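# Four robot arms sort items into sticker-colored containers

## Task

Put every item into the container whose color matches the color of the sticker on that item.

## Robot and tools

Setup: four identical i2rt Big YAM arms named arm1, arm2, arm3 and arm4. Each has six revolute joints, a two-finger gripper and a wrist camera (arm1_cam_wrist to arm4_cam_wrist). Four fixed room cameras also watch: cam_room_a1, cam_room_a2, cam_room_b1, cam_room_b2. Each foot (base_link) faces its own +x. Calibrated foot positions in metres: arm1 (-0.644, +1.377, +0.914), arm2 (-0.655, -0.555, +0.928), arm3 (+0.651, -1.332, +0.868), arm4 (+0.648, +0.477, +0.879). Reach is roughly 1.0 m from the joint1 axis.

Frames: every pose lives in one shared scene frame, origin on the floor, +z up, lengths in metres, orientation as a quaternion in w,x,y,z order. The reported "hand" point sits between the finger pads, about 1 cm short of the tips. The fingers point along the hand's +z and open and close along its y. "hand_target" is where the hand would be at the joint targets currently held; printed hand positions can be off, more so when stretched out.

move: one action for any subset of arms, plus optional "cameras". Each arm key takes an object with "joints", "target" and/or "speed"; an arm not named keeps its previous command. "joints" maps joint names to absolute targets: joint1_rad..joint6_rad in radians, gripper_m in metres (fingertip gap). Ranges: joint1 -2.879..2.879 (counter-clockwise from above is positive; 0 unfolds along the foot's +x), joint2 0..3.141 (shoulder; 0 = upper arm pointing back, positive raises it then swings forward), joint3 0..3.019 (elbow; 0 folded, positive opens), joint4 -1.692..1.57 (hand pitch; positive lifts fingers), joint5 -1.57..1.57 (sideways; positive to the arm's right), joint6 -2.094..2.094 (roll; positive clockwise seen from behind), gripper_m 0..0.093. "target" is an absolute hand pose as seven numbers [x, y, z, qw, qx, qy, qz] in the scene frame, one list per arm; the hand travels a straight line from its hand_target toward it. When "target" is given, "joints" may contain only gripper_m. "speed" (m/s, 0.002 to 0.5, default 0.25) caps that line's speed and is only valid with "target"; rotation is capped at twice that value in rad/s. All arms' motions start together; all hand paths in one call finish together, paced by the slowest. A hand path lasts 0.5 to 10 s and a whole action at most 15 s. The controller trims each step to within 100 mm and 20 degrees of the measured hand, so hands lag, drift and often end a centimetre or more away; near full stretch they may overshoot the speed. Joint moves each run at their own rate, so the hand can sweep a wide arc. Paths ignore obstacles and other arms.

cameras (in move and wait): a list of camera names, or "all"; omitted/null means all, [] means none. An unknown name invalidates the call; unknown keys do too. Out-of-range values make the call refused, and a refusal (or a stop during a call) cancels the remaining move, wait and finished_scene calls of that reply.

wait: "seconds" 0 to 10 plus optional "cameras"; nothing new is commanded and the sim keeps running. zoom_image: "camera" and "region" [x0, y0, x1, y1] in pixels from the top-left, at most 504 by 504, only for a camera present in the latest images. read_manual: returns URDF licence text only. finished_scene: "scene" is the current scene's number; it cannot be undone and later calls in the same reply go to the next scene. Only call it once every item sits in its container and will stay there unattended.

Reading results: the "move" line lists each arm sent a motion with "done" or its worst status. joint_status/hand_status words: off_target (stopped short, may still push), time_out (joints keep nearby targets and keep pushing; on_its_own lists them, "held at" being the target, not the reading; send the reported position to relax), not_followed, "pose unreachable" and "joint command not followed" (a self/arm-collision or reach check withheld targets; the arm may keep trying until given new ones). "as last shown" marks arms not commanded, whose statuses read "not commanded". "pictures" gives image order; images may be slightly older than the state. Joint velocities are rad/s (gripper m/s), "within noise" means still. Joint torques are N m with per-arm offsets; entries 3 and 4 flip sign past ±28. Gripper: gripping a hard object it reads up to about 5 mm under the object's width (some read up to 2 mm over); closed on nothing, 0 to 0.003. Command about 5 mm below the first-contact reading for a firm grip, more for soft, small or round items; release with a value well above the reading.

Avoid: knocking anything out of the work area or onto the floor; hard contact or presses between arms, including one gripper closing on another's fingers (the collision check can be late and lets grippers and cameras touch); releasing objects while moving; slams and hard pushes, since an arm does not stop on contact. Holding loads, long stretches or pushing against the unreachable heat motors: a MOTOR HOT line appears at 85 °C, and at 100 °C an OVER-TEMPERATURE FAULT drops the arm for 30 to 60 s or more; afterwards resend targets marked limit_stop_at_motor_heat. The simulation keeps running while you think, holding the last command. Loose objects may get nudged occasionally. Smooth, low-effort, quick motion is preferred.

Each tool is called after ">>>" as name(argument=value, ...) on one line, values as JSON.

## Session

>>> move(arm1={"joints":{"joint1_rad":1.55,"joint2_rad":0.9,"joint3_rad":1.2,"joint4_rad":-0.95,"joint5_rad":0,"joint6_rad":0}}, arm2={"joints":{"joint1_rad":-1.55,"joint2_rad":0.9,"joint3_rad":1.2,"joint4_rad":-0.95,"joint5_rad":0,"joint6_rad":0}}, arm3={"joints":{"joint1_rad":1.65,"joint2_rad":0.9,"joint3_rad":1.2,"joint4_rad":-0.9,"joint5_rad":0,"joint6_rad":0}}, arm4={"joints":{"joint1_rad":-1.65,"joint2_rad":0.9,"joint3_rad":1.2,"joint4_rad":-0.9,"joint5_rad":0,"joint6_rad":0}})

Scene clock: 1.90 s.
Joint torques (N m): arm1=[-1.67 -1.9 15.09 2.21 0.09 0] | arm2=[0.5 -6.36 14.12 2.63 -0.07 -0.09] | arm3=[1.85 -6.36 10.96 2.15 0.12 -0.11] | arm4=[0.79 -6.53 11.32 1.81 0.04 0.17]
Motor temperatures (°C): arm1=[20 23 26 23 21 21 21] | arm2=[23 24 25 22 22 20 23] | arm3=[24 23 23 23 24 23 23] | arm4=[22 21 23 22 24 21 24]
Heat: arm1: hottest joint3_rad 26 °C; arm2: hottest joint3_rad 25 °C; arm3: hottest joint1_rad 24 °C; arm4: hottest joint5_rad 24 °C.
move: arm1 done; arm2 done; arm3 done; arm4 done
Joint velocities: within noise
arm1.joint_positions: joint1_rad=+1.546 joint2_rad=+0.900 joint3_rad=+1.161 joint4_rad=-0.967 joint5_rad=-0.002 joint6_rad=+0.007 gripper_m=+0.09398
arm1.joint_status: all done
arm1.hand: x=-1.0327 y=+1.3588 z=+1.3289 quat_wxyz=(+0.010, +0.904, +0.018, -0.426) (m; scene frame)
arm1.hand_target: x=-1.0368 y=+1.3574 z=+1.3535 quat_wxyz=(+0.009, +0.892, +0.022, -0.451) (m; scene frame)
arm1.hand_status: not commanded
arm2.joint_positions: joint1_rad=-1.549 joint2_rad=+0.905 joint3_rad=+1.171 joint4_rad=-0.958 joint5_rad=+0.001 joint6_rad=+0.015 gripper_m=+0.09399
arm2.joint_status: all done
arm2.hand: x=-1.0512 y=-0.6113 z=+1.3411 quat_wxyz=(-0.031, -0.904, -0.057, +0.423) (m; scene frame)
arm2.hand_target: x=-1.0525 y=-0.6112 z=+1.3606 quat_wxyz=(-0.029, -0.894, -0.062, +0.442) (m; scene frame)
arm2.hand_status: not commanded
arm3.joint_positions: joint1_rad=+1.642 joint2_rad=+0.911 joint3_rad=+1.187 joint4_rad=-0.912 joint5_rad=-0.002 joint6_rad=+0.006 gripper_m=+0.09398
arm3.joint_status: all done
arm3.hand: x=+1.0587 y=-1.3460 z=+1.2976 quat_wxyz=(-0.451, -0.021, -0.892, +0.015) (m; scene frame)
arm3.hand_target: x=+1.0576 y=-1.3429 z=+1.3114 quat_wxyz=(-0.467, -0.015, -0.884, +0.016) (m; scene frame)
arm3.hand_status: not commanded
arm4.joint_positions: joint1_rad=-1.650 joint2_rad=+0.911 joint3_rad=+1.172 joint4_rad=-0.915 joint5_rad=+0.001 joint6_rad=-0.012 gripper_m=+0.09399
arm4.joint_status: all done
arm4.hand: x=+1.0571 y=+0.4689 z=+1.2975 quat_wxyz=(-0.440, -0.004, -0.898, +0.010) (m; scene frame)
arm4.hand_target: x=+1.0574 y=+0.4690 z=+1.3206 quat_wxyz=(-0.464, -0.009, -0.886, +0.007) (m; scene frame)
arm4.hand_status: not commanded
pictures: arm1_cam_wrist, arm2_cam_wrist, arm3_cam_wrist, arm4_cam_wrist, cam_room_a1, cam_room_a2, cam_room_b1, cam_room_b2
Images, in order (width x height): arm1_cam_wrist 672x504, arm2_cam_wrist 672x504, arm3_cam_wrist 672x504, arm4_cam_wrist 672x504, cam_room_a1 672x504, cam_room_a2 672x504, cam_room_b1 672x504, cam_room_b2 672x504.

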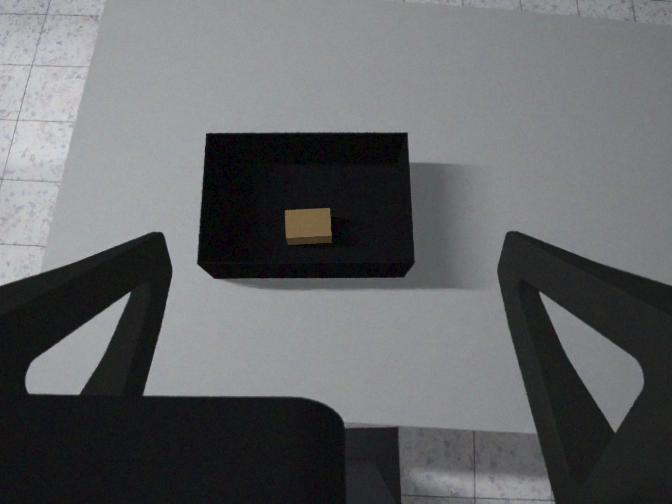

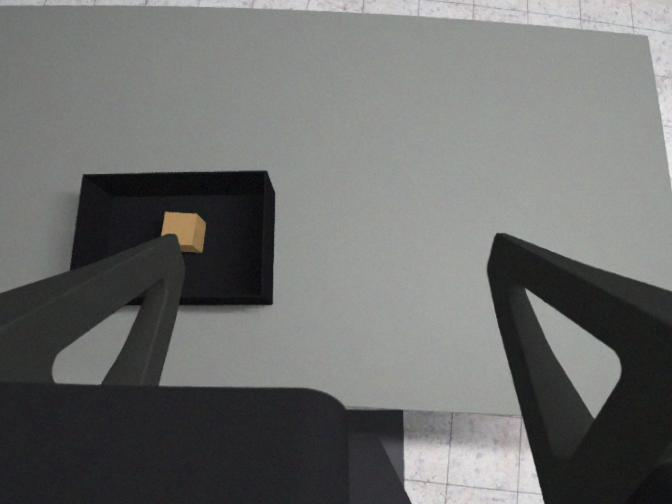

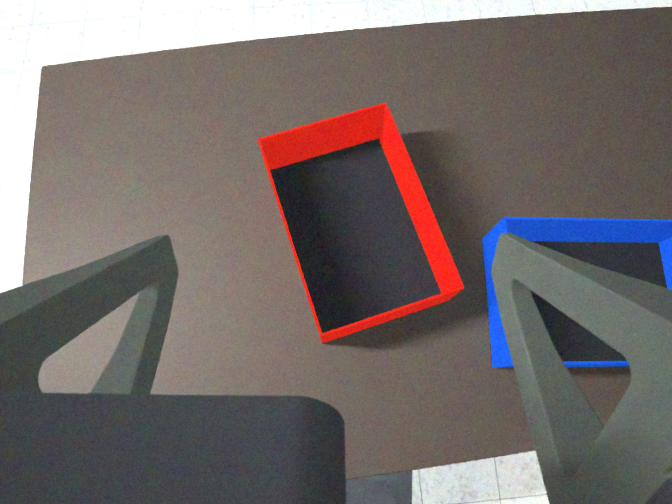

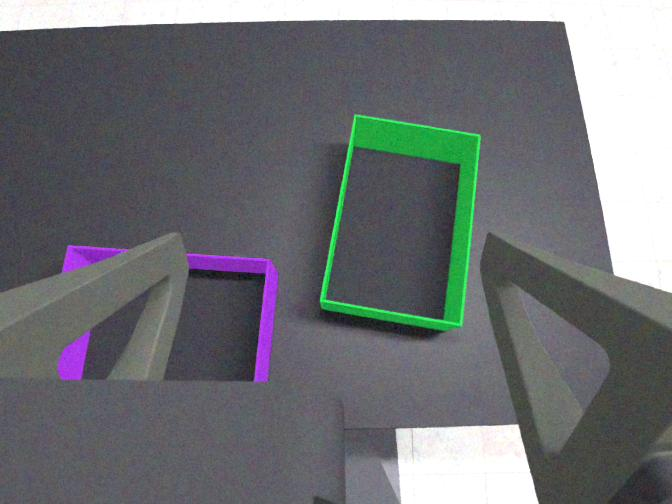

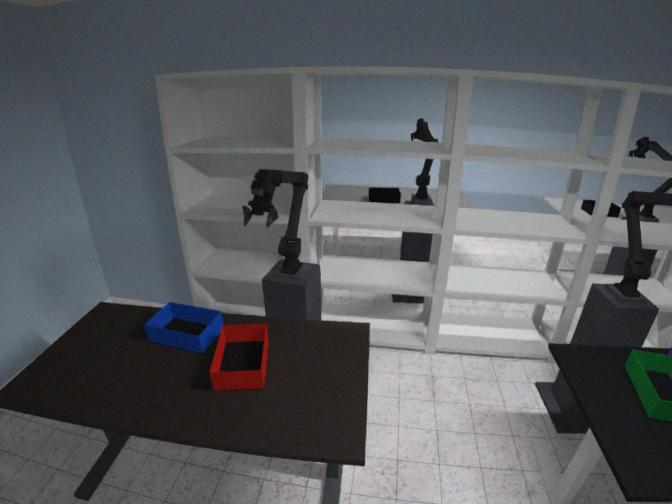

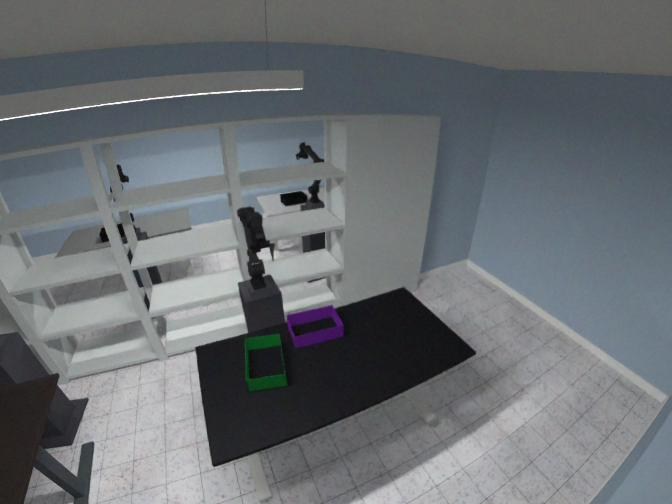

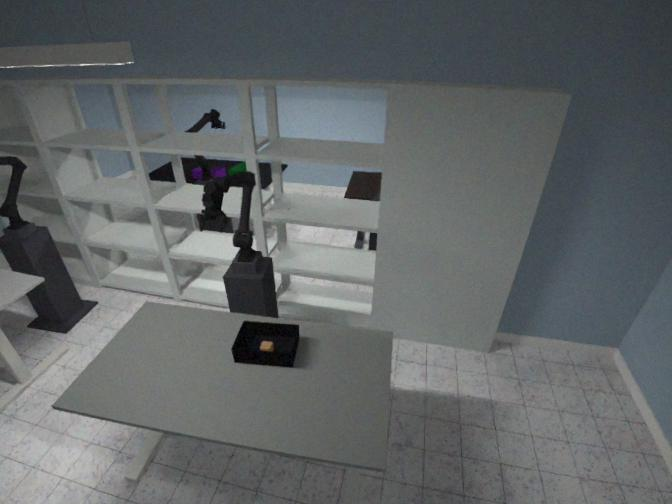

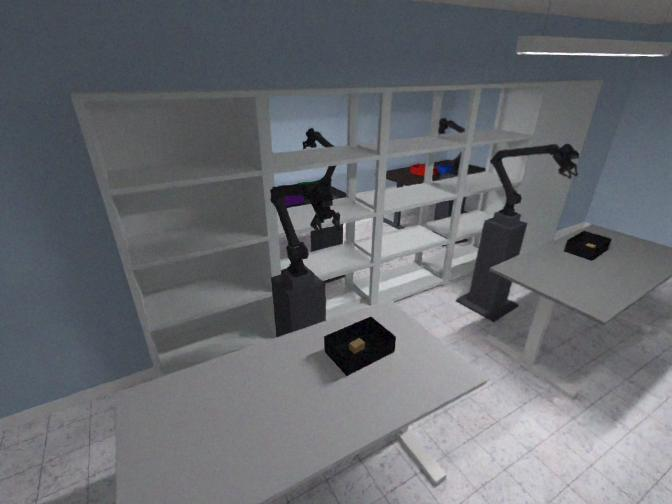

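>>> zoom_image(camera="cam_room_b1", region=[225, 315, 305, 375])

>>> zoom_image(camera="cam_room_b2", region=[320, 310, 400, 370])

>>> zoom_image(camera="cam_room_b2", region=[550, 220, 630, 280])

>>> zoom_image(camera="arm2_cam_wrist", region=[60, 150, 300, 330])

>>> zoom_image(camera="arm1_cam_wrist", region=[190, 120, 430, 300])

Scaled by 6.300.

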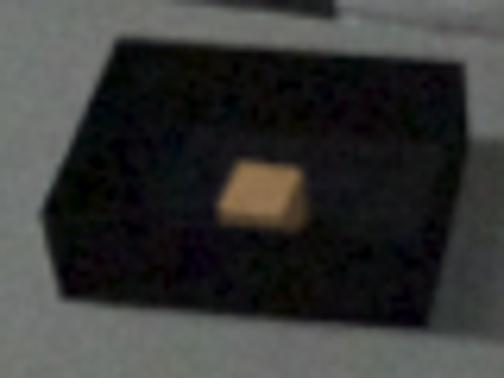

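Scaled by 6.300.

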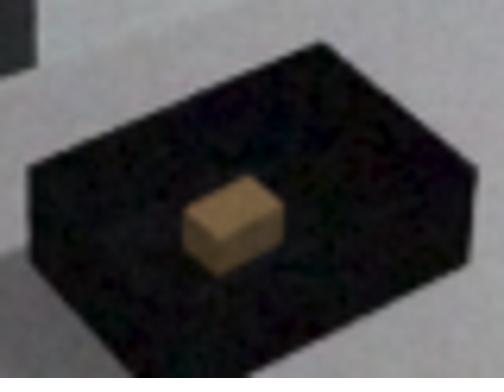

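Scaled by 6.300.

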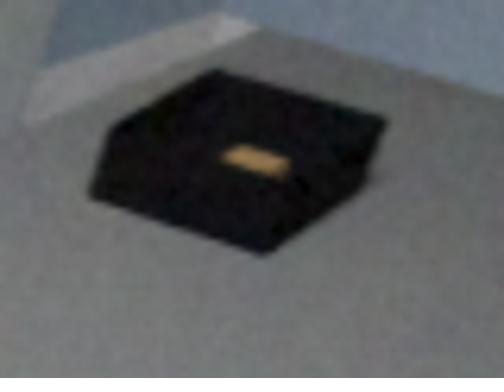

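Scaled by 2.100.

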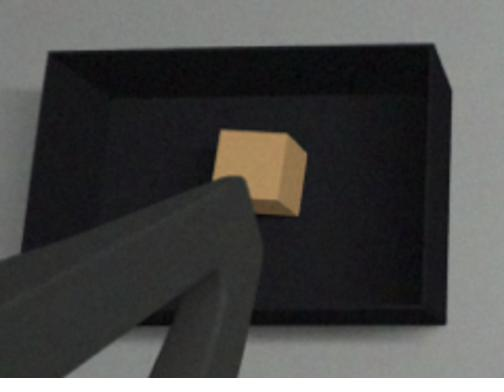

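Scaled by 2.100.

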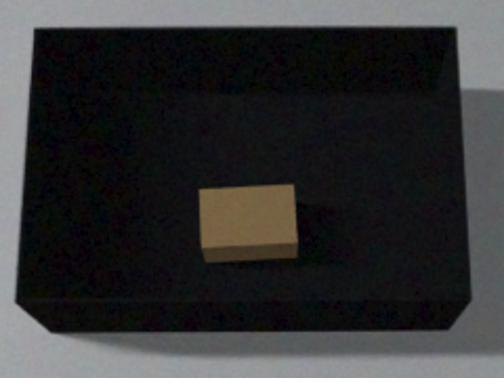

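>>> move(arm1={"target":[-1.235,1.305,0.93,0.005,0.991,0.035,-0.13],"speed":0.45}, arm2={"target":[-1.195,-0.905,0.93,0.006,0.991,0.043,-0.13],"speed":0.45}, cameras=["arm1_cam_wrist","arm2_cam_wrist"])

Scene clock: 27.80 s.
Joint torques (N m): arm1=[-0.67 -15.44 13.57 0.54 -0.03 0.13] | arm2=[0.91 -20.95 13.56 0.58 0.03 0.21] | arm3=[1.61 -6.42 10.93 2.09 0.12 -0.11] | arm4=[0.62 -6.36 11.29 1.78 0.04 0.18]
Motor temperatures (°C): arm1=[20 23 30 23 21 21 21] | arm2=[23 24 29 22 22 20 23] | arm3=[24 23 25 23 24 23 23] | arm4=[22 22 28 22 24 21 24]
Heat: arm1: hottest joint3_rad 30 °C; arm2: hottest joint3_rad 29 °C; arm3: hottest joint3_rad 25 °C; arm4: hottest joint3_rad 28 °C.
move: arm1 off_target; arm2 off_target
Joint velocities: within noise
arm1.joint_positions: joint1_rad=+1.617 joint2_rad=+1.943 joint3_rad=+1.283 joint4_rad=-0.719 joint5_rad=+0.010 joint6_rad=+0.046 gripper_m=+0.09398
arm1.joint_status: not commanded
arm1.hand: x=-1.2120 y=+1.3139 z=+0.9059 quat_wxyz=(+0.001, +0.994, +0.034, -0.104) (m; scene frame)
arm1.hand_target: x=-1.2337 y=+1.3050 z=+0.9306 quat_wxyz=(+0.005, +0.991, +0.035, -0.130) (m; scene frame)
arm1.hand_status: off_target (0.034 m and 3.0 deg from the pose sent, 0.451 m and 35.6 deg at the start)
arm2.joint_positions: joint1_rad=-1.079 joint2_rad=+2.040 joint3_rad=+1.468 joint4_rad=-0.796 joint5_rad=+0.129 joint6_rad=+0.493 gripper_m=+0.09399
arm2.joint_status: not commanded
arm2.hand: x=-1.1800 y=-0.8938 z=+0.9174 quat_wxyz=(+0.003, -0.992, -0.051, +0.119) (m; scene frame)
arm2.hand_target: x=-1.1944 y=-0.9045 z=+0.9304 quat_wxyz=(-0.006, -0.991, -0.043, +0.130) (m; scene frame)
arm2.hand_status: off_target (0.023 m and 1.9 deg from the pose sent, 0.525 m and 35.3 deg at the start)
arm3, arm4: as last shown
pictures: arm1_cam_wrist, arm2_cam_wrist
Images, in order (width x height): arm1_cam_wrist 672x504, arm2_cam_wrist 672x504.

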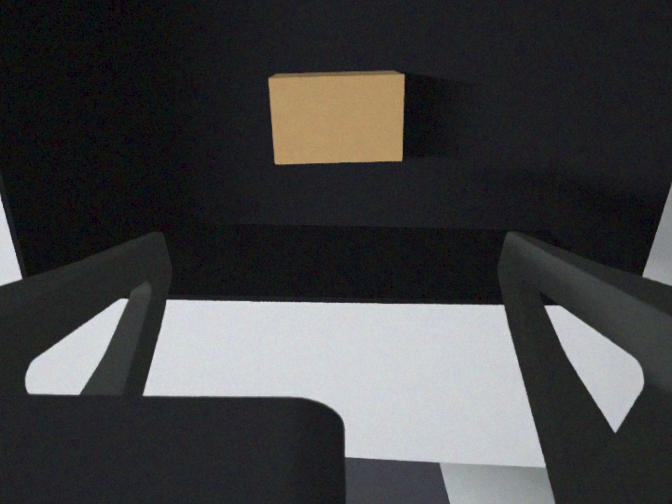

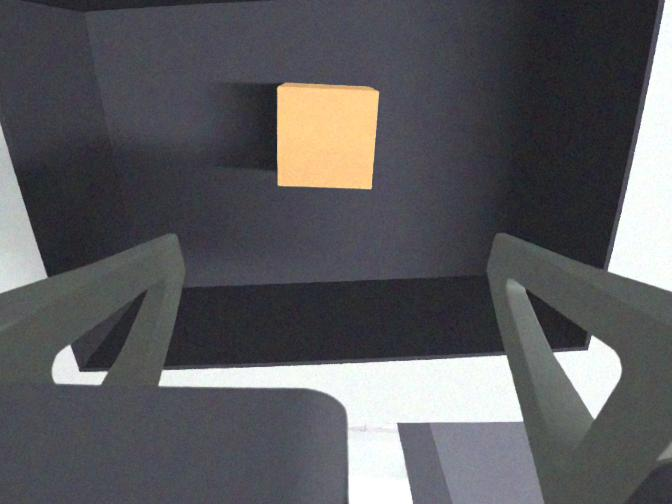

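>>> move(arm1={"target":[-1.249,1.308,0.770,0,0.9986,0.0523,0],"speed":0.2}, arm2={"target":[-1.205,-0.906,0.777,0,0.9997,0.026,0],"speed":0.2}, cameras=["arm1_cam_wrist","arm2_cam_wrist"])

Scene clock: 36.33 s.
Joint torques (N m): arm1=[-1.85 -17.26 11.22 0.06 -0.04 -0.05] | arm2=[0.26 -22.48 12.05 0.14 -0.13 0.21] | arm3=[1.67 -6.42 10.91 2.15 0.12 -0.11] | arm4=[0.73 -6.53 11.23 1.92 0.1 0.19]
Motor temperatures (°C): arm1=[20 24 32 23 21 21 21] | arm2=[23 25 30 22 22 20 23] | arm3=[24 23 26 23 24 23 23] | arm4=[22 22 30 22 24 21 24]
Heat: arm1: hottest joint3_rad 32 °C; arm2: hottest joint3_rad 30 °C; arm3: hottest joint3_rad 26 °C; arm4: hottest joint3_rad 30 °C.
move: arm1 off_target; arm2 off_target
Joint velocities: within noise
arm1.joint_positions: joint1_rad=+1.617 joint2_rad=+2.334 joint3_rad=+1.532 joint4_rad=-0.815 joint5_rad=-0.002 joint6_rad=+0.018 gripper_m=+0.09398
arm1.joint_status: not commanded
arm1.hand: x=-1.2288 y=+1.3105 z=+0.7598 quat_wxyz=(-0.002, +0.999, +0.048, +0.016) (m; scene frame)
arm1.hand_target: x=-1.2483 y=+1.3080 z=+0.7705 quat_wxyz=(+0.000, +0.999, +0.052, +0.000) (m; scene frame)
arm1.hand_status: off_target (0.023 m and 1.9 deg from the pose sent, 0.141 m and 12.1 deg at the start)
arm2.joint_positions: joint1_rad=-1.114 joint2_rad=+2.389 joint3_rad=+1.707 joint4_rad=-0.893 joint5_rad=+0.002 joint6_rad=+0.502 gripper_m=+0.09399
arm2.joint_status: not commanded
arm2.hand: x=-1.1929 y=-0.9017 z=+0.7792 quat_wxyz=(+0.003, -0.999, -0.036, -0.002) (m; scene frame)
arm2.hand_target: x=-1.2045 y=-0.9057 z=+0.7771 quat_wxyz=(+0.000, -1.000, -0.026, +0.000) (m; scene frame)
arm2.hand_status: off_target (0.013 m and 1.3 deg from the pose sent, 0.143 m and 14.0 deg at the start)
arm3, arm4: as last shown
pictures: arm1_cam_wrist, arm2_cam_wrist
Images, in order (width x height): arm1_cam_wrist 672x504, arm2_cam_wrist 672x504.

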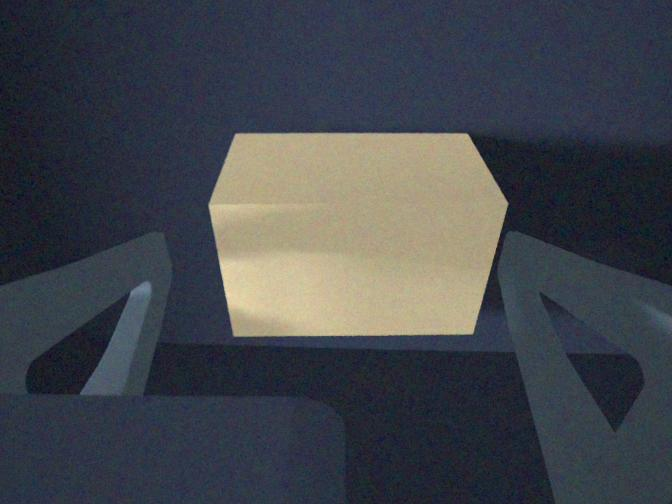

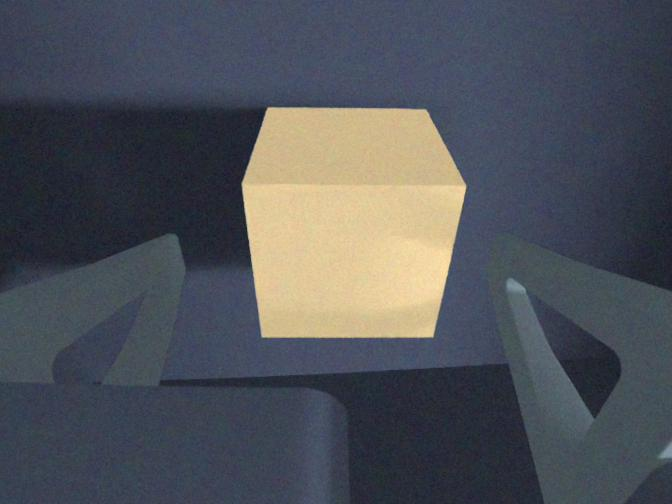

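>>> move(arm1={"joints":{"gripper_m":0.02}}, arm2={"joints":{"gripper_m":0.02}}, cameras=["arm2_cam_wrist"])

>>> move(arm1={"target":[-1.24,1.308,0.97,0,0.9986,0.0523,0]}, arm2={"target":[-1.20,-0.905,0.97,0,0.9997,0.026,0]}, cameras=[])

>>> move(arm1={"target":[-1.10,1.33,1.25,0.03,0.719,0.03,-0.693],"speed":0.45}, arm2={"target":[-1.06,-0.80,1.25,0.09,0.713,0.09,-0.689],"speed":0.45}, cameras=["arm1_cam_wrist","arm2_cam_wrist","cam_room_b1","cam_room_b2"])

>>> zoom_image(camera="cam_room_b2", region=[230, 180, 390, 300])

>>> zoom_image(camera="cam_room_b1", region=[180, 160, 340, 280])

Scene clock: 49.70 s.
Joint torques (N m): arm1=[-1.85 -17.73 11.4 0.25 -0.03 -0.09] | arm2=[0.38 -22.36 12.01 0.21 -0.08 0.19] | arm3=[1.85 -6.36 10.95 2.15 0.11 -0.11] | arm4=[0.91 -6.12 11.33 1.77 0.04 0.15]
Motor temperatures (°C): arm1=[20 25 32 23 21 21 21] | arm2=[23 25 32 22 22 20 23] | arm3=[24 23 26 23 24 23 23] | arm4=[22 22 31 22 24 21 24]
Heat: arm1: hottest joint3_rad 32 °C; arm2: hottest joint3_rad 32 °C; arm3: hottest joint3_rad 26 °C; arm4: hottest joint3_rad 31 °C.
move: arm1 off_target; arm2 off_target
Joint velocities: within noise
arm1.joint_positions: joint1_rad=+1.617 joint2_rad=+2.334 joint3_rad=+1.532 joint4_rad=-0.816 joint5_rad=-0.002 joint6_rad=+0.017 gripper_m=+0.06790
arm1.joint_status: gripper_m off_target (ended at +0.06793, target +0.02000)
arm1.hand: x=-1.2291 y=+1.3105 z=+0.7600 quat_wxyz=(-0.002, +0.999, +0.049, +0.016) (m; scene frame)
arm1.hand_target: x=-1.2484 y=+1.3080 z=+0.7706 quat_wxyz=(+0.000, +0.999, +0.052, +0.000) (m; scene frame)
arm1.hand_status: not commanded
arm2.joint_positions: joint1_rad=-1.114 joint2_rad=+2.389 joint3_rad=+1.708 joint4_rad=-0.894 joint5_rad=+0.001 joint6_rad=+0.504 gripper_m=+0.05259
arm2.joint_status: gripper_m off_target (ended at +0.05261, target +0.02000)
arm2.hand: x=-1.1928 y=-0.9019 z=+0.7795 quat_wxyz=(+0.003, -0.999, -0.035, -0.003) (m; scene frame)
arm2.hand_target: x=-1.2045 y=-0.9058 z=+0.7771 quat_wxyz=(+0.000, -1.000, -0.026, +0.000) (m; scene frame)
arm2.hand_status: not commanded
arm3, arm4: as last shown
pictures: arm2_cam_wrist
Images, in order (width x height): arm2_cam_wrist 672x504.

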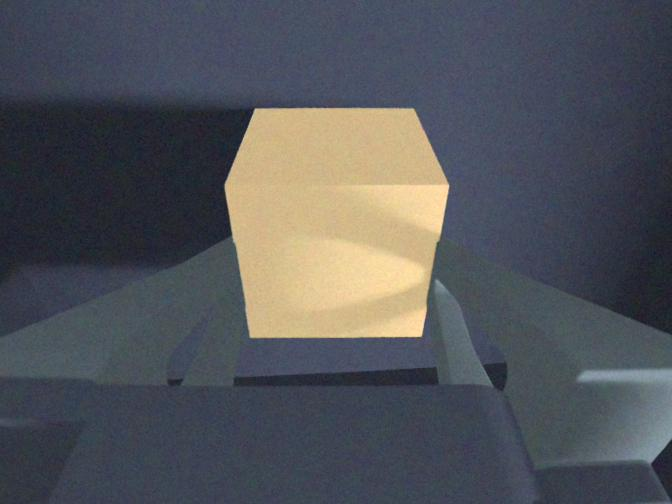

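Scene clock: 51.20 s.
Joint torques (N m): arm1=[-1.85 -17.44 13.59 0.06 -0.04 -0.03] | arm2=[0.44 -23.59 13.56 0.1 -0.09 0.21] | arm3=[1.79 -6.36 10.95 2.09 0.12 -0.11] | arm4=[0.91 -6.36 11.41 1.81 0.08 0.16]
Motor temperatures (°C): arm1=[20 25 32 23 21 21 21] | arm2=[23 25 32 22 22 20 23] | arm3=[24 23 26 23 24 23 23] | arm4=[22 22 31 22 24 21 24]
Heat: arm1: hottest joint3_rad 32 °C; arm2: hottest joint3_rad 32 °C; arm3: hottest joint3_rad 26 °C; arm4: hottest joint3_rad 31 °C.
move: arm1 off_target; arm2 off_target
Joint velocities: within noise
arm1.joint_positions: joint1_rad=+1.617 joint2_rad=+2.043 joint3_rad=+1.590 joint4_rad=-1.182 joint5_rad=-0.002 joint6_rad=+0.017 gripper_m=+0.06794
arm1.joint_status: not commanded
arm1.hand: x=-1.2216 y=+1.3105 z=+0.9469 quat_wxyz=(-0.003, +0.999, +0.049, +0.025) (m; scene frame)
arm1.hand_target: x=-1.2389 y=+1.3081 z=+0.9704 quat_wxyz=(+0.000, +0.999, +0.052, +0.000) (m; scene frame)
arm1.hand_status: off_target (0.030 m and 2.9 deg from the pose sent, 0.210 m and 1.9 deg at the start)
arm2.joint_positions: joint1_rad=-1.114 joint2_rad=+2.142 joint3_rad=+1.771 joint4_rad=-1.229 joint5_rad=+0.001 joint6_rad=+0.504 gripper_m=+0.05259
arm2.joint_status: not commanded
arm2.hand: x=-1.1869 y=-0.8984 z=+0.9545 quat_wxyz=(+0.009, -0.999, -0.035, -0.013) (m; scene frame)
arm2.hand_target: x=-1.1994 y=-0.9047 z=+0.9701 quat_wxyz=(+0.000, -1.000, -0.026, +0.000) (m; scene frame)
arm2.hand_status: off_target (0.021 m and 2.1 deg from the pose sent, 0.191 m and 1.1 deg at the start)
arm3, arm4: as last shown
pictures: none
No camera images: "cameras" was empty.

Scene clock: 53.83 s.
Joint torques (N m): arm1=[-2.37 -3.31 11.6 2.61 0.06 -0.06] | arm2=[1.2 -8.29 10.4 3.58 -0.15 -0.08] | arm3=[1.73 -6.42 10.93 2.11 0.11 -0.11] | arm4=[1.03 -6.36 11.36 1.81 0.07 0.15]
Motor temperatures (°C): arm1=[20 25 32 23 21 21 21] | arm2=[23 25 32 22 22 20 23] | arm3=[24 23 27 23 24 23 23] | arm4=[22 22 32 22 24 21 24]
Heat: arm1: hottest joint3_rad 32 °C; arm2: hottest joint3_rad 32 °C; arm3: hottest joint3_rad 27 °C; arm4: hottest joint3_rad 32 °C.
move: arm1 done; arm2 done
Joint velocities: within noise
arm1.joint_positions: joint1_rad=+1.617 joint2_rad=+0.972 joint3_rad=+0.592 joint4_rad=+0.296 joint5_rad=+0.024 joint6_rad=+0.015 gripper_m=+0.06794
arm1.joint_status: not commanded
arm1.hand: x=-1.1005 y=+1.3278 z=+1.2400 quat_wxyz=(+0.034, +0.731, +0.030, -0.681) (m; scene frame)
arm1.hand_target: x=-1.0999 y=+1.3299 z=+1.2499 quat_wxyz=(+0.030, +0.720, +0.030, -0.693) (m; scene frame)
arm1.hand_status: done (0.010 m and 1.9 deg from the pose sent, 0.327 m and 90.7 deg at the start)
arm2.joint_positions: joint1_rad=-0.993 joint2_rad=+1.050 joint3_rad=+0.622 joint4_rad=+0.373 joint5_rad=+0.449 joint6_rad=+0.037 gripper_m=+0.05259
arm2.joint_status: not commanded
arm2.hand: x=-1.0637 y=-0.7985 z=+1.2479 quat_wxyz=(-0.088, -0.720, -0.085, +0.683) (m; scene frame)
arm2.hand_target: x=-1.0600 y=-0.8000 z=+1.2499 quat_wxyz=(-0.090, -0.713, -0.090, +0.689) (m; scene frame)
arm2.hand_status: done (0.005 m and 1.3 deg from the pose sent, 0.336 m and 90.1 deg at the start)
arm3, arm4: as last shown
pictures: arm1_cam_wrist, arm2_cam_wrist, cam_room_b1, cam_room_b2
Images, in order (width x height): arm1_cam_wrist 672x504, arm2_cam_wrist 672x504, cam_room_b1 672x504, cam_room_b2 672x504.

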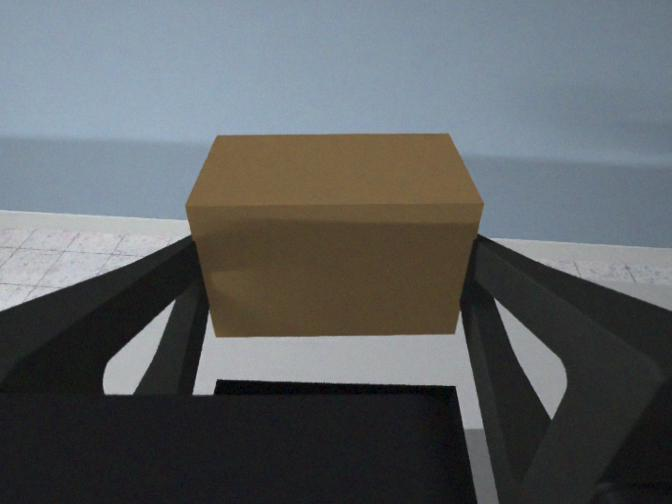

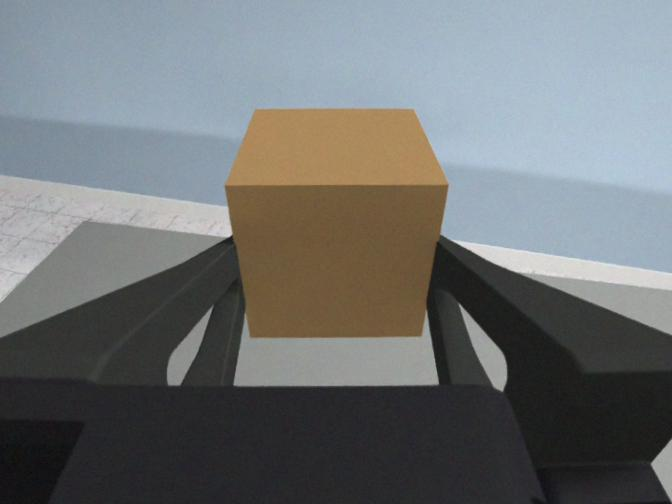

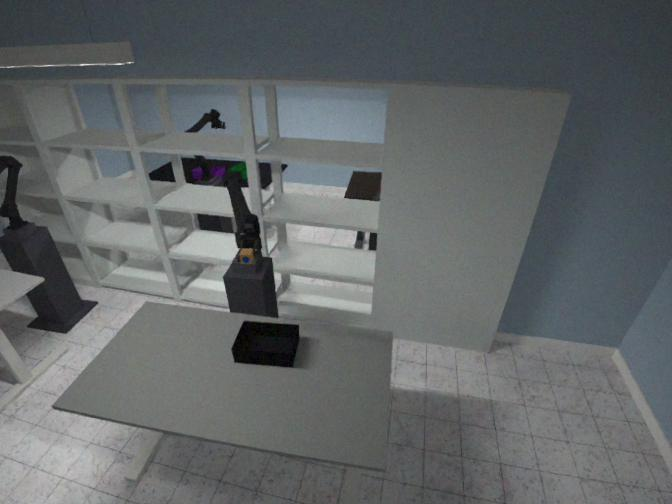

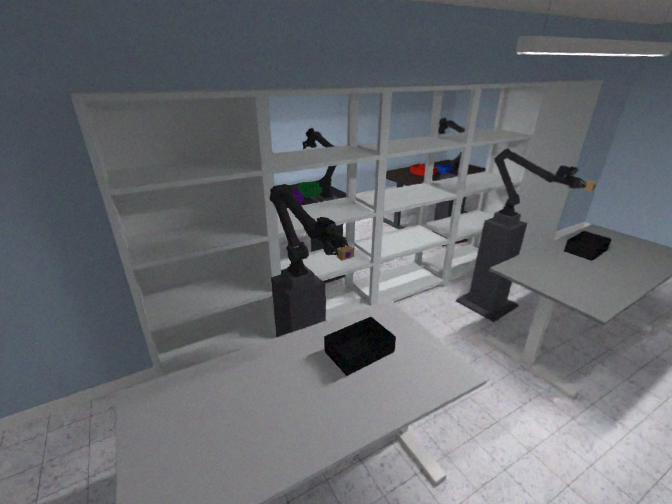

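Scaled by 3.150.

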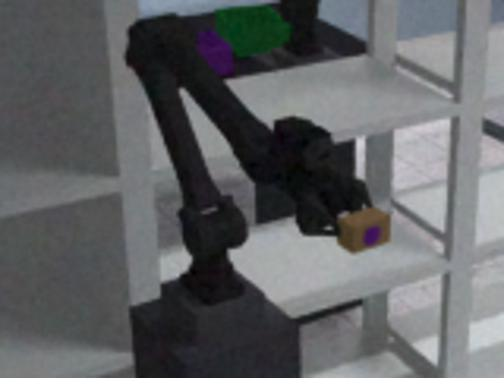

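Scaled by 3.150.

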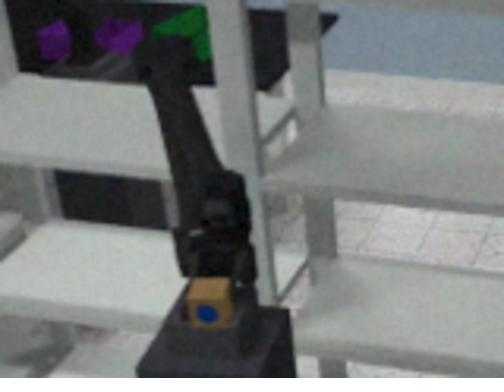

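>>> move(arm1={"target":[-0.644,1.75,1.22,-0.183,0.683,-0.683,-0.183],"speed":0.45}, arm2={"target":[-0.72,-0.94,1.22,0.167,0.74,0.621,-0.198],"speed":0.45}, arm3={"joints":{"joint1_rad":-1.98,"joint2_rad":0.5,"joint3_rad":1.3,"joint4_rad":-0.7}}, arm4={"joints":{"joint1_rad":0.935,"joint2_rad":0.5,"joint3_rad":1.3,"joint4_rad":-0.7}}, cameras=[])

>>> move(arm1={"target":[-0.31,1.53,1.2,-0.253,0.209,-0.943,-0.056],"speed":0.4}, arm2={"target":[-0.37,-0.79,1.19,0.247,0.291,0.922,-0.078],"speed":0.4}, cameras=[])

>>> move(arm1={"target":[-0.342,1.18,1.18,-0.328,-0.267,-0.901,0.097],"speed":0.4}, arm2={"target":[-0.33,-0.81,1.17,0.330,0.243,0.908,-0.0886],"speed":0.4}, cameras=["arm1_cam_wrist","arm2_cam_wrist"])

>>> move(arm1={"target":[-0.10,0.93,1.16,-0.328,-0.267,-0.901,0.097],"speed":0.35}, arm2={"target":[-0.10,-0.93,1.15,0.330,0.243,0.908,-0.0886],"speed":0.35}, cameras=["arm4_cam_wrist","arm3_cam_wrist"])

>>> move(arm1={"target":[-0.085,0.915,1.075,-0.100,-0.282,-0.954,0.030],"speed":0.2}, arm2={"target":[-0.085,-0.935,1.07,0.101,0.258,0.961,-0.027],"speed":0.2}, cameras=["arm4_cam_wrist","arm3_cam_wrist"])

Scene clock: 71.93 s.
Joint torques (N m): arm1=[-1.73 -3.55 17.32 0.69 0.08 -0.02] | arm2=[1.03 -6.65 17.17 1.21 -0.13 0.17] | arm3=[0.44 2.32 8.58 2.09 -0.03 -0.11] | arm4=[1.14 3.72 7.35 1.66 0.14 0.16]
Motor temperatures (°C): arm1=[20 24 33 23 21 21 22] | arm2=[23 25 31 22 22 20 24] | arm3=[24 23 27 23 24 23 23] | arm4=[22 22 33 22 24 21 24]
Heat: arm1: hottest joint3_rad 33 °C; arm2: hottest joint3_rad 31 °C; arm3: hottest joint3_rad 27 °C; arm4: hottest joint3_rad 33 °C.
move: arm1 off_target; arm2 off_target; arm3 done; arm4 done
Joint velocities: within noise
arm1.joint_positions: joint1_rad=-0.036 joint2_rad=+0.991 joint3_rad=+1.008 joint4_rad=-1.131 joint5_rad=+0.027 joint6_rad=+0.024 gripper_m=+0.06796
arm1.joint_status: not commanded
arm1.hand: x=-0.6463 y=+1.7381 z=+1.1854 quat_wxyz=(-0.160, +0.688, -0.689, -0.162) (m; scene frame)
arm1.hand_target: x=-0.6440 y=+1.7483 z=+1.2195 quat_wxyz=(-0.183, +0.683, -0.683, -0.183) (m; scene frame)
arm1.hand_status: off_target (0.037 m and 3.6 deg from the pose sent, 0.622 m and 106.7 deg at the start)
arm2.joint_positions: joint1_rad=-0.283 joint2_rad=+1.012 joint3_rad=+0.997 joint4_rad=-1.073 joint5_rad=+0.008 joint6_rad=-0.001 gripper_m=+0.05260
arm2.joint_status: not commanded
arm2.hand: x=-0.7193 y=-0.9254 z=+1.1909 quat_wxyz=(-0.151, -0.742, -0.627, +0.183) (m; scene frame)
arm2.hand_target: x=-0.7198 y=-0.9386 z=+1.2196 quat_wxyz=(-0.167, -0.740, -0.621, +0.198) (m; scene frame)
arm2.hand_status: off_target (0.033 m and 2.6 deg from the pose sent, 0.373 m and 85.3 deg at the start)
arm3.joint_positions: joint1_rad=-1.969 joint2_rad=+0.505 joint3_rad=+1.293 joint4_rad=-0.707 joint5_rad=+0.001 joint6_rad=+0.006 gripper_m=+0.09402
arm3.joint_status: all done
arm3.hand: x=+0.4437 y=-1.2038 z=+1.5291 quat_wxyz=(+0.183, -0.656, +0.181, +0.709) (m; scene frame)
arm3.hand_target: x=+0.4494 y=-1.2041 z=+1.5358 quat_wxyz=(+0.190, -0.649, +0.181, +0.714) (m; scene frame)
arm3.hand_status: not commanded
arm4.joint_positions: joint1_rad=+0.931 joint2_rad=+0.500 joint3_rad=+1.298 joint4_rad=-0.710 joint5_rad=-0.001 joint6_rad=-0.012 gripper_m=+0.09402
arm4.joint_status: all done
arm4.hand: x=+0.4563 y=+0.6085 z=+1.5466 quat_wxyz=(-0.215, +0.646, -0.192, -0.707) (m; scene frame)
arm4.hand_target: x=+0.4564 y=+0.6076 z=+1.5498 quat_wxyz=(-0.210, +0.642, -0.193, -0.712) (m; scene frame)
arm4.hand_status: not commanded
pictures: none
No camera images: "cameras" was empty.

Scene clock: 74.00 s.
Joint torques (N m): arm1=[-2.26 -2.9 16.59 1.63 -0.03 0.08] | arm2=[0.44 -6.3 13.59 2.54 -0.12 -0.08] | arm3=[0.5 2.26 8.61 2.07 -0.02 -0.11] | arm4=[0.97 3.31 7.32 1.72 0.11 0.16]
Motor temperatures (°C): arm1=[20 24 33 23 21 21 22] | arm2=[23 25 31 22 22 20 24] | arm3=[24 23 27 23 24 23 23] | arm4=[22 22 33 22 24 21 24]
Heat: arm1: hottest joint3_rad 33 °C; arm2: hottest joint3_rad 31 °C; arm3: hottest joint3_rad 27 °C; arm4: hottest joint3_rad 33 °C.
move: arm1 off_target; arm2 off_target
Joint velocities: within noise
arm1.joint_positions: joint1_rad=-1.196 joint2_rad=+0.946 joint3_rad=+0.951 joint4_rad=-1.116 joint5_rad=+0.012 joint6_rad=-0.004 gripper_m=+0.06796
arm1.joint_status: not commanded
arm1.hand: x=-0.3258 y=+1.5231 z=+1.1684 quat_wxyz=(-0.216, +0.214, -0.951, -0.047) (m; scene frame)
arm1.hand_target: x=-0.3118 y=+1.5292 z=+1.2000 quat_wxyz=(-0.253, +0.209, -0.943, -0.056) (m; scene frame)
arm1.hand_status: off_target (0.036 m and 4.5 deg from the pose sent, 0.396 m and 65.1 deg at the start)
arm2.joint_positions: joint1_rad=+0.752 joint2_rad=+0.967 joint3_rad=+0.930 joint4_rad=-1.052 joint5_rad=-0.042 joint6_rad=-0.068 gripper_m=+0.05260
arm2.joint_status: not commanded
arm2.hand: x=-0.3778 y=-0.7824 z=+1.1764 quat_wxyz=(-0.228, -0.299, -0.924, +0.069) (m; scene frame)
arm2.hand_target: x=-0.3704 y=-0.7896 z=+1.1901 quat_wxyz=(-0.247, -0.291, -0.921, +0.078) (m; scene frame)
arm2.hand_status: off_target (0.017 m and 2.5 deg from the pose sent, 0.375 m and 64.7 deg at the start)
arm3, arm4: as last shown
pictures: none
No camera images: "cameras" was empty.

Scene clock: 76.00 s.
Joint torques (N m): arm1=[-1.85 -1.14 12.59 2.04 -0.04 0.09] | arm2=[0.15 -6.18 10.85 2.97 -0.3 -0.07] | arm3=[0.38 2.32 8.62 2.07 -0.02 -0.12] | arm4=[0.73 2.96 7.35 1.81 0.11 0.19]
Motor temperatures (°C): arm1=[20 24 33 23 21 21 22] | arm2=[23 25 31 22 22 20 24] | arm3=[24 23 27 23 24 23 23] | arm4=[22 22 33 22 24 21 24]
Heat: arm1: hottest joint3_rad 33 °C; arm2: hottest joint3_rad 31 °C; arm3: hottest joint3_rad 27 °C; arm4: hottest joint3_rad 33 °C.
move: arm1 done; arm2 done
Joint velocities: within noise
arm1.joint_positions: joint1_rad=-2.228 joint2_rad=+0.822 joint3_rad=+0.820 joint4_rad=-0.887 joint5_rad=-0.012 joint6_rad=-0.010 gripper_m=+0.06797
arm1.joint_status: not commanded
arm1.hand: x=-0.3470 y=+1.1832 z=+1.1718 quat_wxyz=(-0.314, -0.267, -0.906, +0.094) (m; scene frame)
arm1.hand_target: x=-0.3422 y=+1.1801 z=+1.1801 quat_wxyz=(-0.328, -0.267, -0.901, +0.097) (m; scene frame)
arm1.hand_status: done (0.010 m and 1.7 deg from the pose sent, 0.344 m and 59.9 deg at the start)
arm2.joint_positions: joint1_rad=+0.752 joint2_rad=+0.998 joint3_rad=+0.875 joint4_rad=-0.756 joint5_rad=-0.112 joint6_rad=-0.131 gripper_m=+0.05260
arm2.joint_status: not commanded
arm2.hand: x=-0.3313 y=-0.8059 z=+1.1779 quat_wxyz=(-0.331, -0.247, -0.906, +0.087) (m; scene frame)
arm2.hand_target: x=-0.3302 y=-0.8098 z=+1.1701 quat_wxyz=(-0.330, -0.243, -0.908, +0.089) (m; scene frame)
arm2.hand_status: done (0.009 m and 0.5 deg from the pose sent, 0.056 m and 13.6 deg at the start)
arm3, arm4: as last shown
pictures: arm1_cam_wrist, arm2_cam_wrist
Images, in order (width x height): arm1_cam_wrist 672x504, arm2_cam_wrist 672x504.

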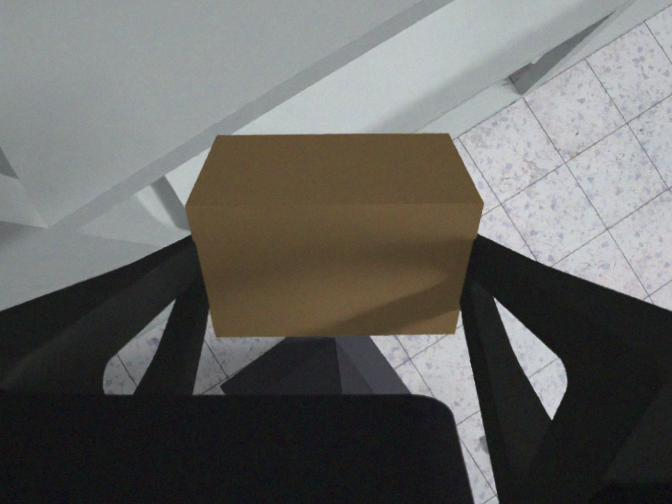

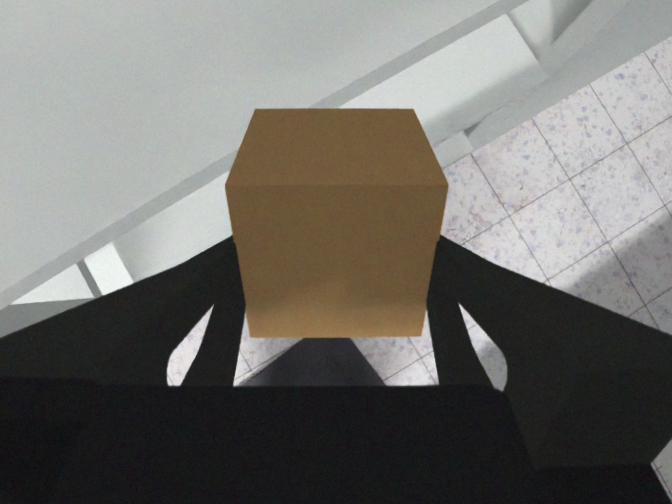

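Scene clock: 77.77 s.
Joint torques (N m): arm1=[-2.96 -15.62 17.57 1.02 -0.11 -0.06] | arm2=[1.49 -17.38 16.99 1.61 0.1 0.21] | arm3=[0.5 2.37 8.61 2.09 -0.01 -0.11] | arm4=[0.91 3.78 7.43 1.78 0.12 0.16]
Motor temperatures (°C): arm1=[20 24 34 23 21 21 22] | arm2=[23 25 32 22 22 20 24] | arm3=[24 23 28 23 24 23 23] | arm4=[22 22 33 22 24 21 24]
Heat: arm1: hottest joint3_rad 34 °C; arm2: hottest joint3_rad 32 °C; arm3: hottest joint3_rad 28 °C; arm4: hottest joint3_rad 33 °C.
move: arm1 off_target; arm2 off_target
Joint velocities: within noise
arm1.joint_positions: joint1_rad=-2.344 joint2_rad=+1.765 joint3_rad=+1.566 joint4_rad=-0.729 joint5_rad=-0.093 joint6_rad=-0.092 gripper_m=+0.06797
arm1.joint_status: not commanded
arm1.hand: x=-0.1100 y=+0.9463 z=+1.1220 quat_wxyz=(-0.301, -0.271, -0.911, +0.083) (m; scene frame)
arm1.hand_target: x=-0.1018 y=+0.9317 z=+1.1601 quat_wxyz=(-0.328, -0.267, -0.901, +0.097) (m; scene frame)
arm1.hand_status: off_target (0.043 m and 3.7 deg from the pose sent, 0.354 m and 1.7 deg at the start)
arm2.joint_positions: joint1_rad=+0.842 joint2_rad=+1.687 joint3_rad=+1.404 joint4_rad=-0.636 joint5_rad=-0.053 joint6_rad=-0.080 gripper_m=+0.05260
arm2.joint_status: not commanded
arm2.hand: x=-0.1193 y=-0.9215 z=+1.1250 quat_wxyz=(-0.310, -0.241, -0.916, +0.083) (m; scene frame)
arm2.hand_target: x=-0.1015 y=-0.9288 z=+1.1503 quat_wxyz=(-0.331, -0.243, -0.908, +0.088) (m; scene frame)
arm2.hand_status: off_target (0.033 m and 2.5 deg from the pose sent, 0.264 m and 0.5 deg at the start)
arm3, arm4: as last shown
pictures: arm3_cam_wrist, arm4_cam_wrist
Images, in order (width x height): arm3_cam_wrist 672x504, arm4_cam_wrist 672x504.

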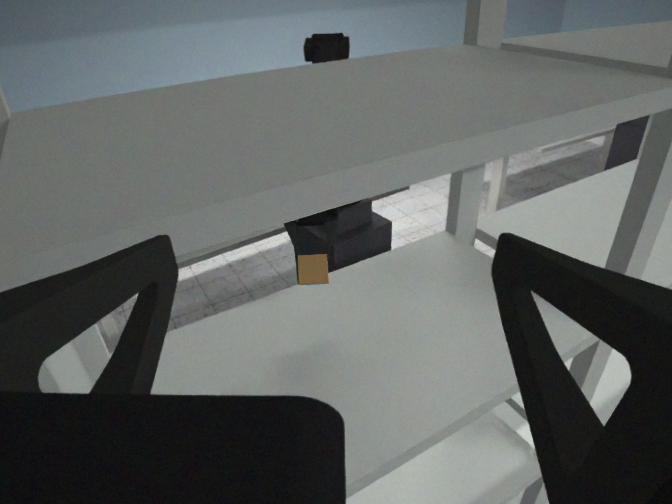

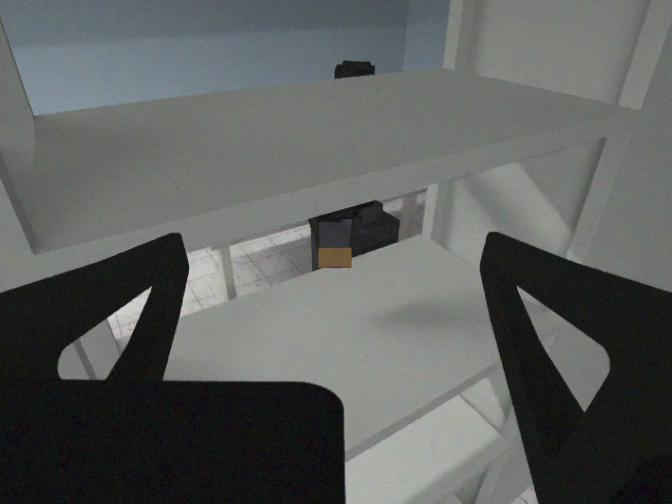

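Scene clock: 79.77 s.
Joint torques (N m): arm1=[-1.73 -18.9 16.68 0.2 0.12 -0.01] | arm2=[1.61 -20.84 16.17 0.59 0.11 0.22] | arm3=[0.38 2.43 8.59 2.04 -0.03 -0.11] | arm4=[1.2 3.14 7.46 1.77 0.13 0.17]
Motor temperatures (°C): arm1=[20 24 34 23 21 21 22] | arm2=[23 25 32 22 22 20 24] | arm3=[24 23 28 23 24 23 23] | arm4=[22 22 33 22 24 21 24]
Heat: arm1: hottest joint3_rad 34 °C; arm2: hottest joint3_rad 32 °C; arm3: hottest joint3_rad 28 °C; arm4: hottest joint3_rad 33 °C.
move: arm1 off_target; arm2 off_target
Joint velocities: within noise
arm1.joint_positions: joint1_rad=-2.344 joint2_rad=+2.141 joint3_rad=+2.080 joint4_rad=-1.338 joint5_rad=-0.035 joint6_rad=-0.113 gripper_m=+0.06797
arm1.joint_status: not commanded
arm1.hand: x=-0.0994 y=+0.9235 z=+1.0517 quat_wxyz=(-0.078, -0.289, -0.954, +0.019) (m; scene frame)
arm1.hand_target: x=-0.0861 y=+0.9161 z=+1.0753 quat_wxyz=(-0.101, -0.282, -0.954, +0.030) (m; scene frame)
arm1.hand_status: off_target (0.029 m and 2.9 deg from the pose sent, 0.062 m and 24.4 deg at the start)
arm2.joint_positions: joint1_rad=+0.856 joint2_rad=+2.017 joint3_rad=+1.835 joint4_rad=-1.205 joint5_rad=-0.014 joint6_rad=-0.078 gripper_m=+0.05260
arm2.joint_status: not commanded
arm2.hand: x=-0.1029 y=-0.9298 z=+1.0597 quat_wxyz=(-0.089, -0.256, -0.962, +0.022) (m; scene frame)
arm2.hand_target: x=-0.0860 y=-0.9344 z=+1.0699 quat_wxyz=(-0.102, -0.258, -0.960, +0.027) (m; scene frame)
arm2.hand_status: off_target (0.021 m and 1.5 deg from the pose sent, 0.066 m and 25.5 deg at the start)
arm3, arm4: as last shown
pictures: arm3_cam_wrist, arm4_cam_wrist
Images, in order (width x height): arm3_cam_wrist 672x504, arm4_cam_wrist 672x504.

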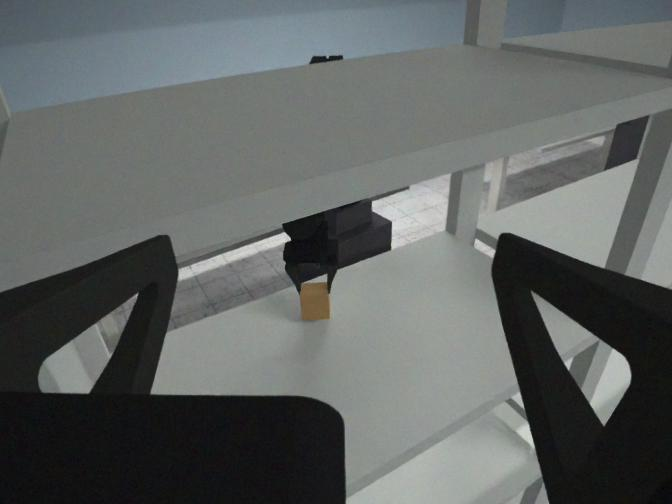

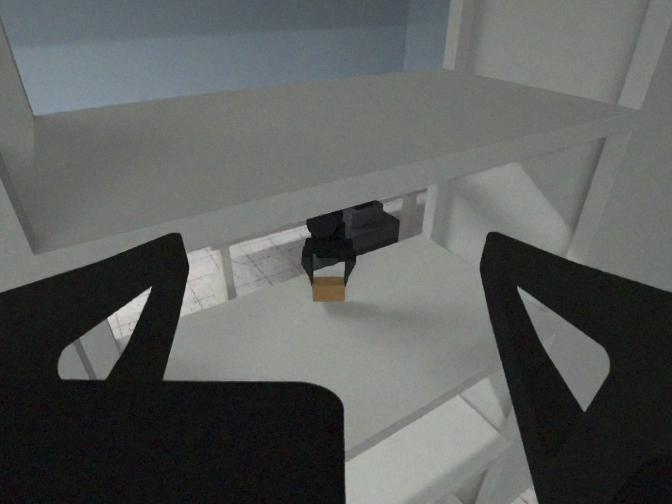

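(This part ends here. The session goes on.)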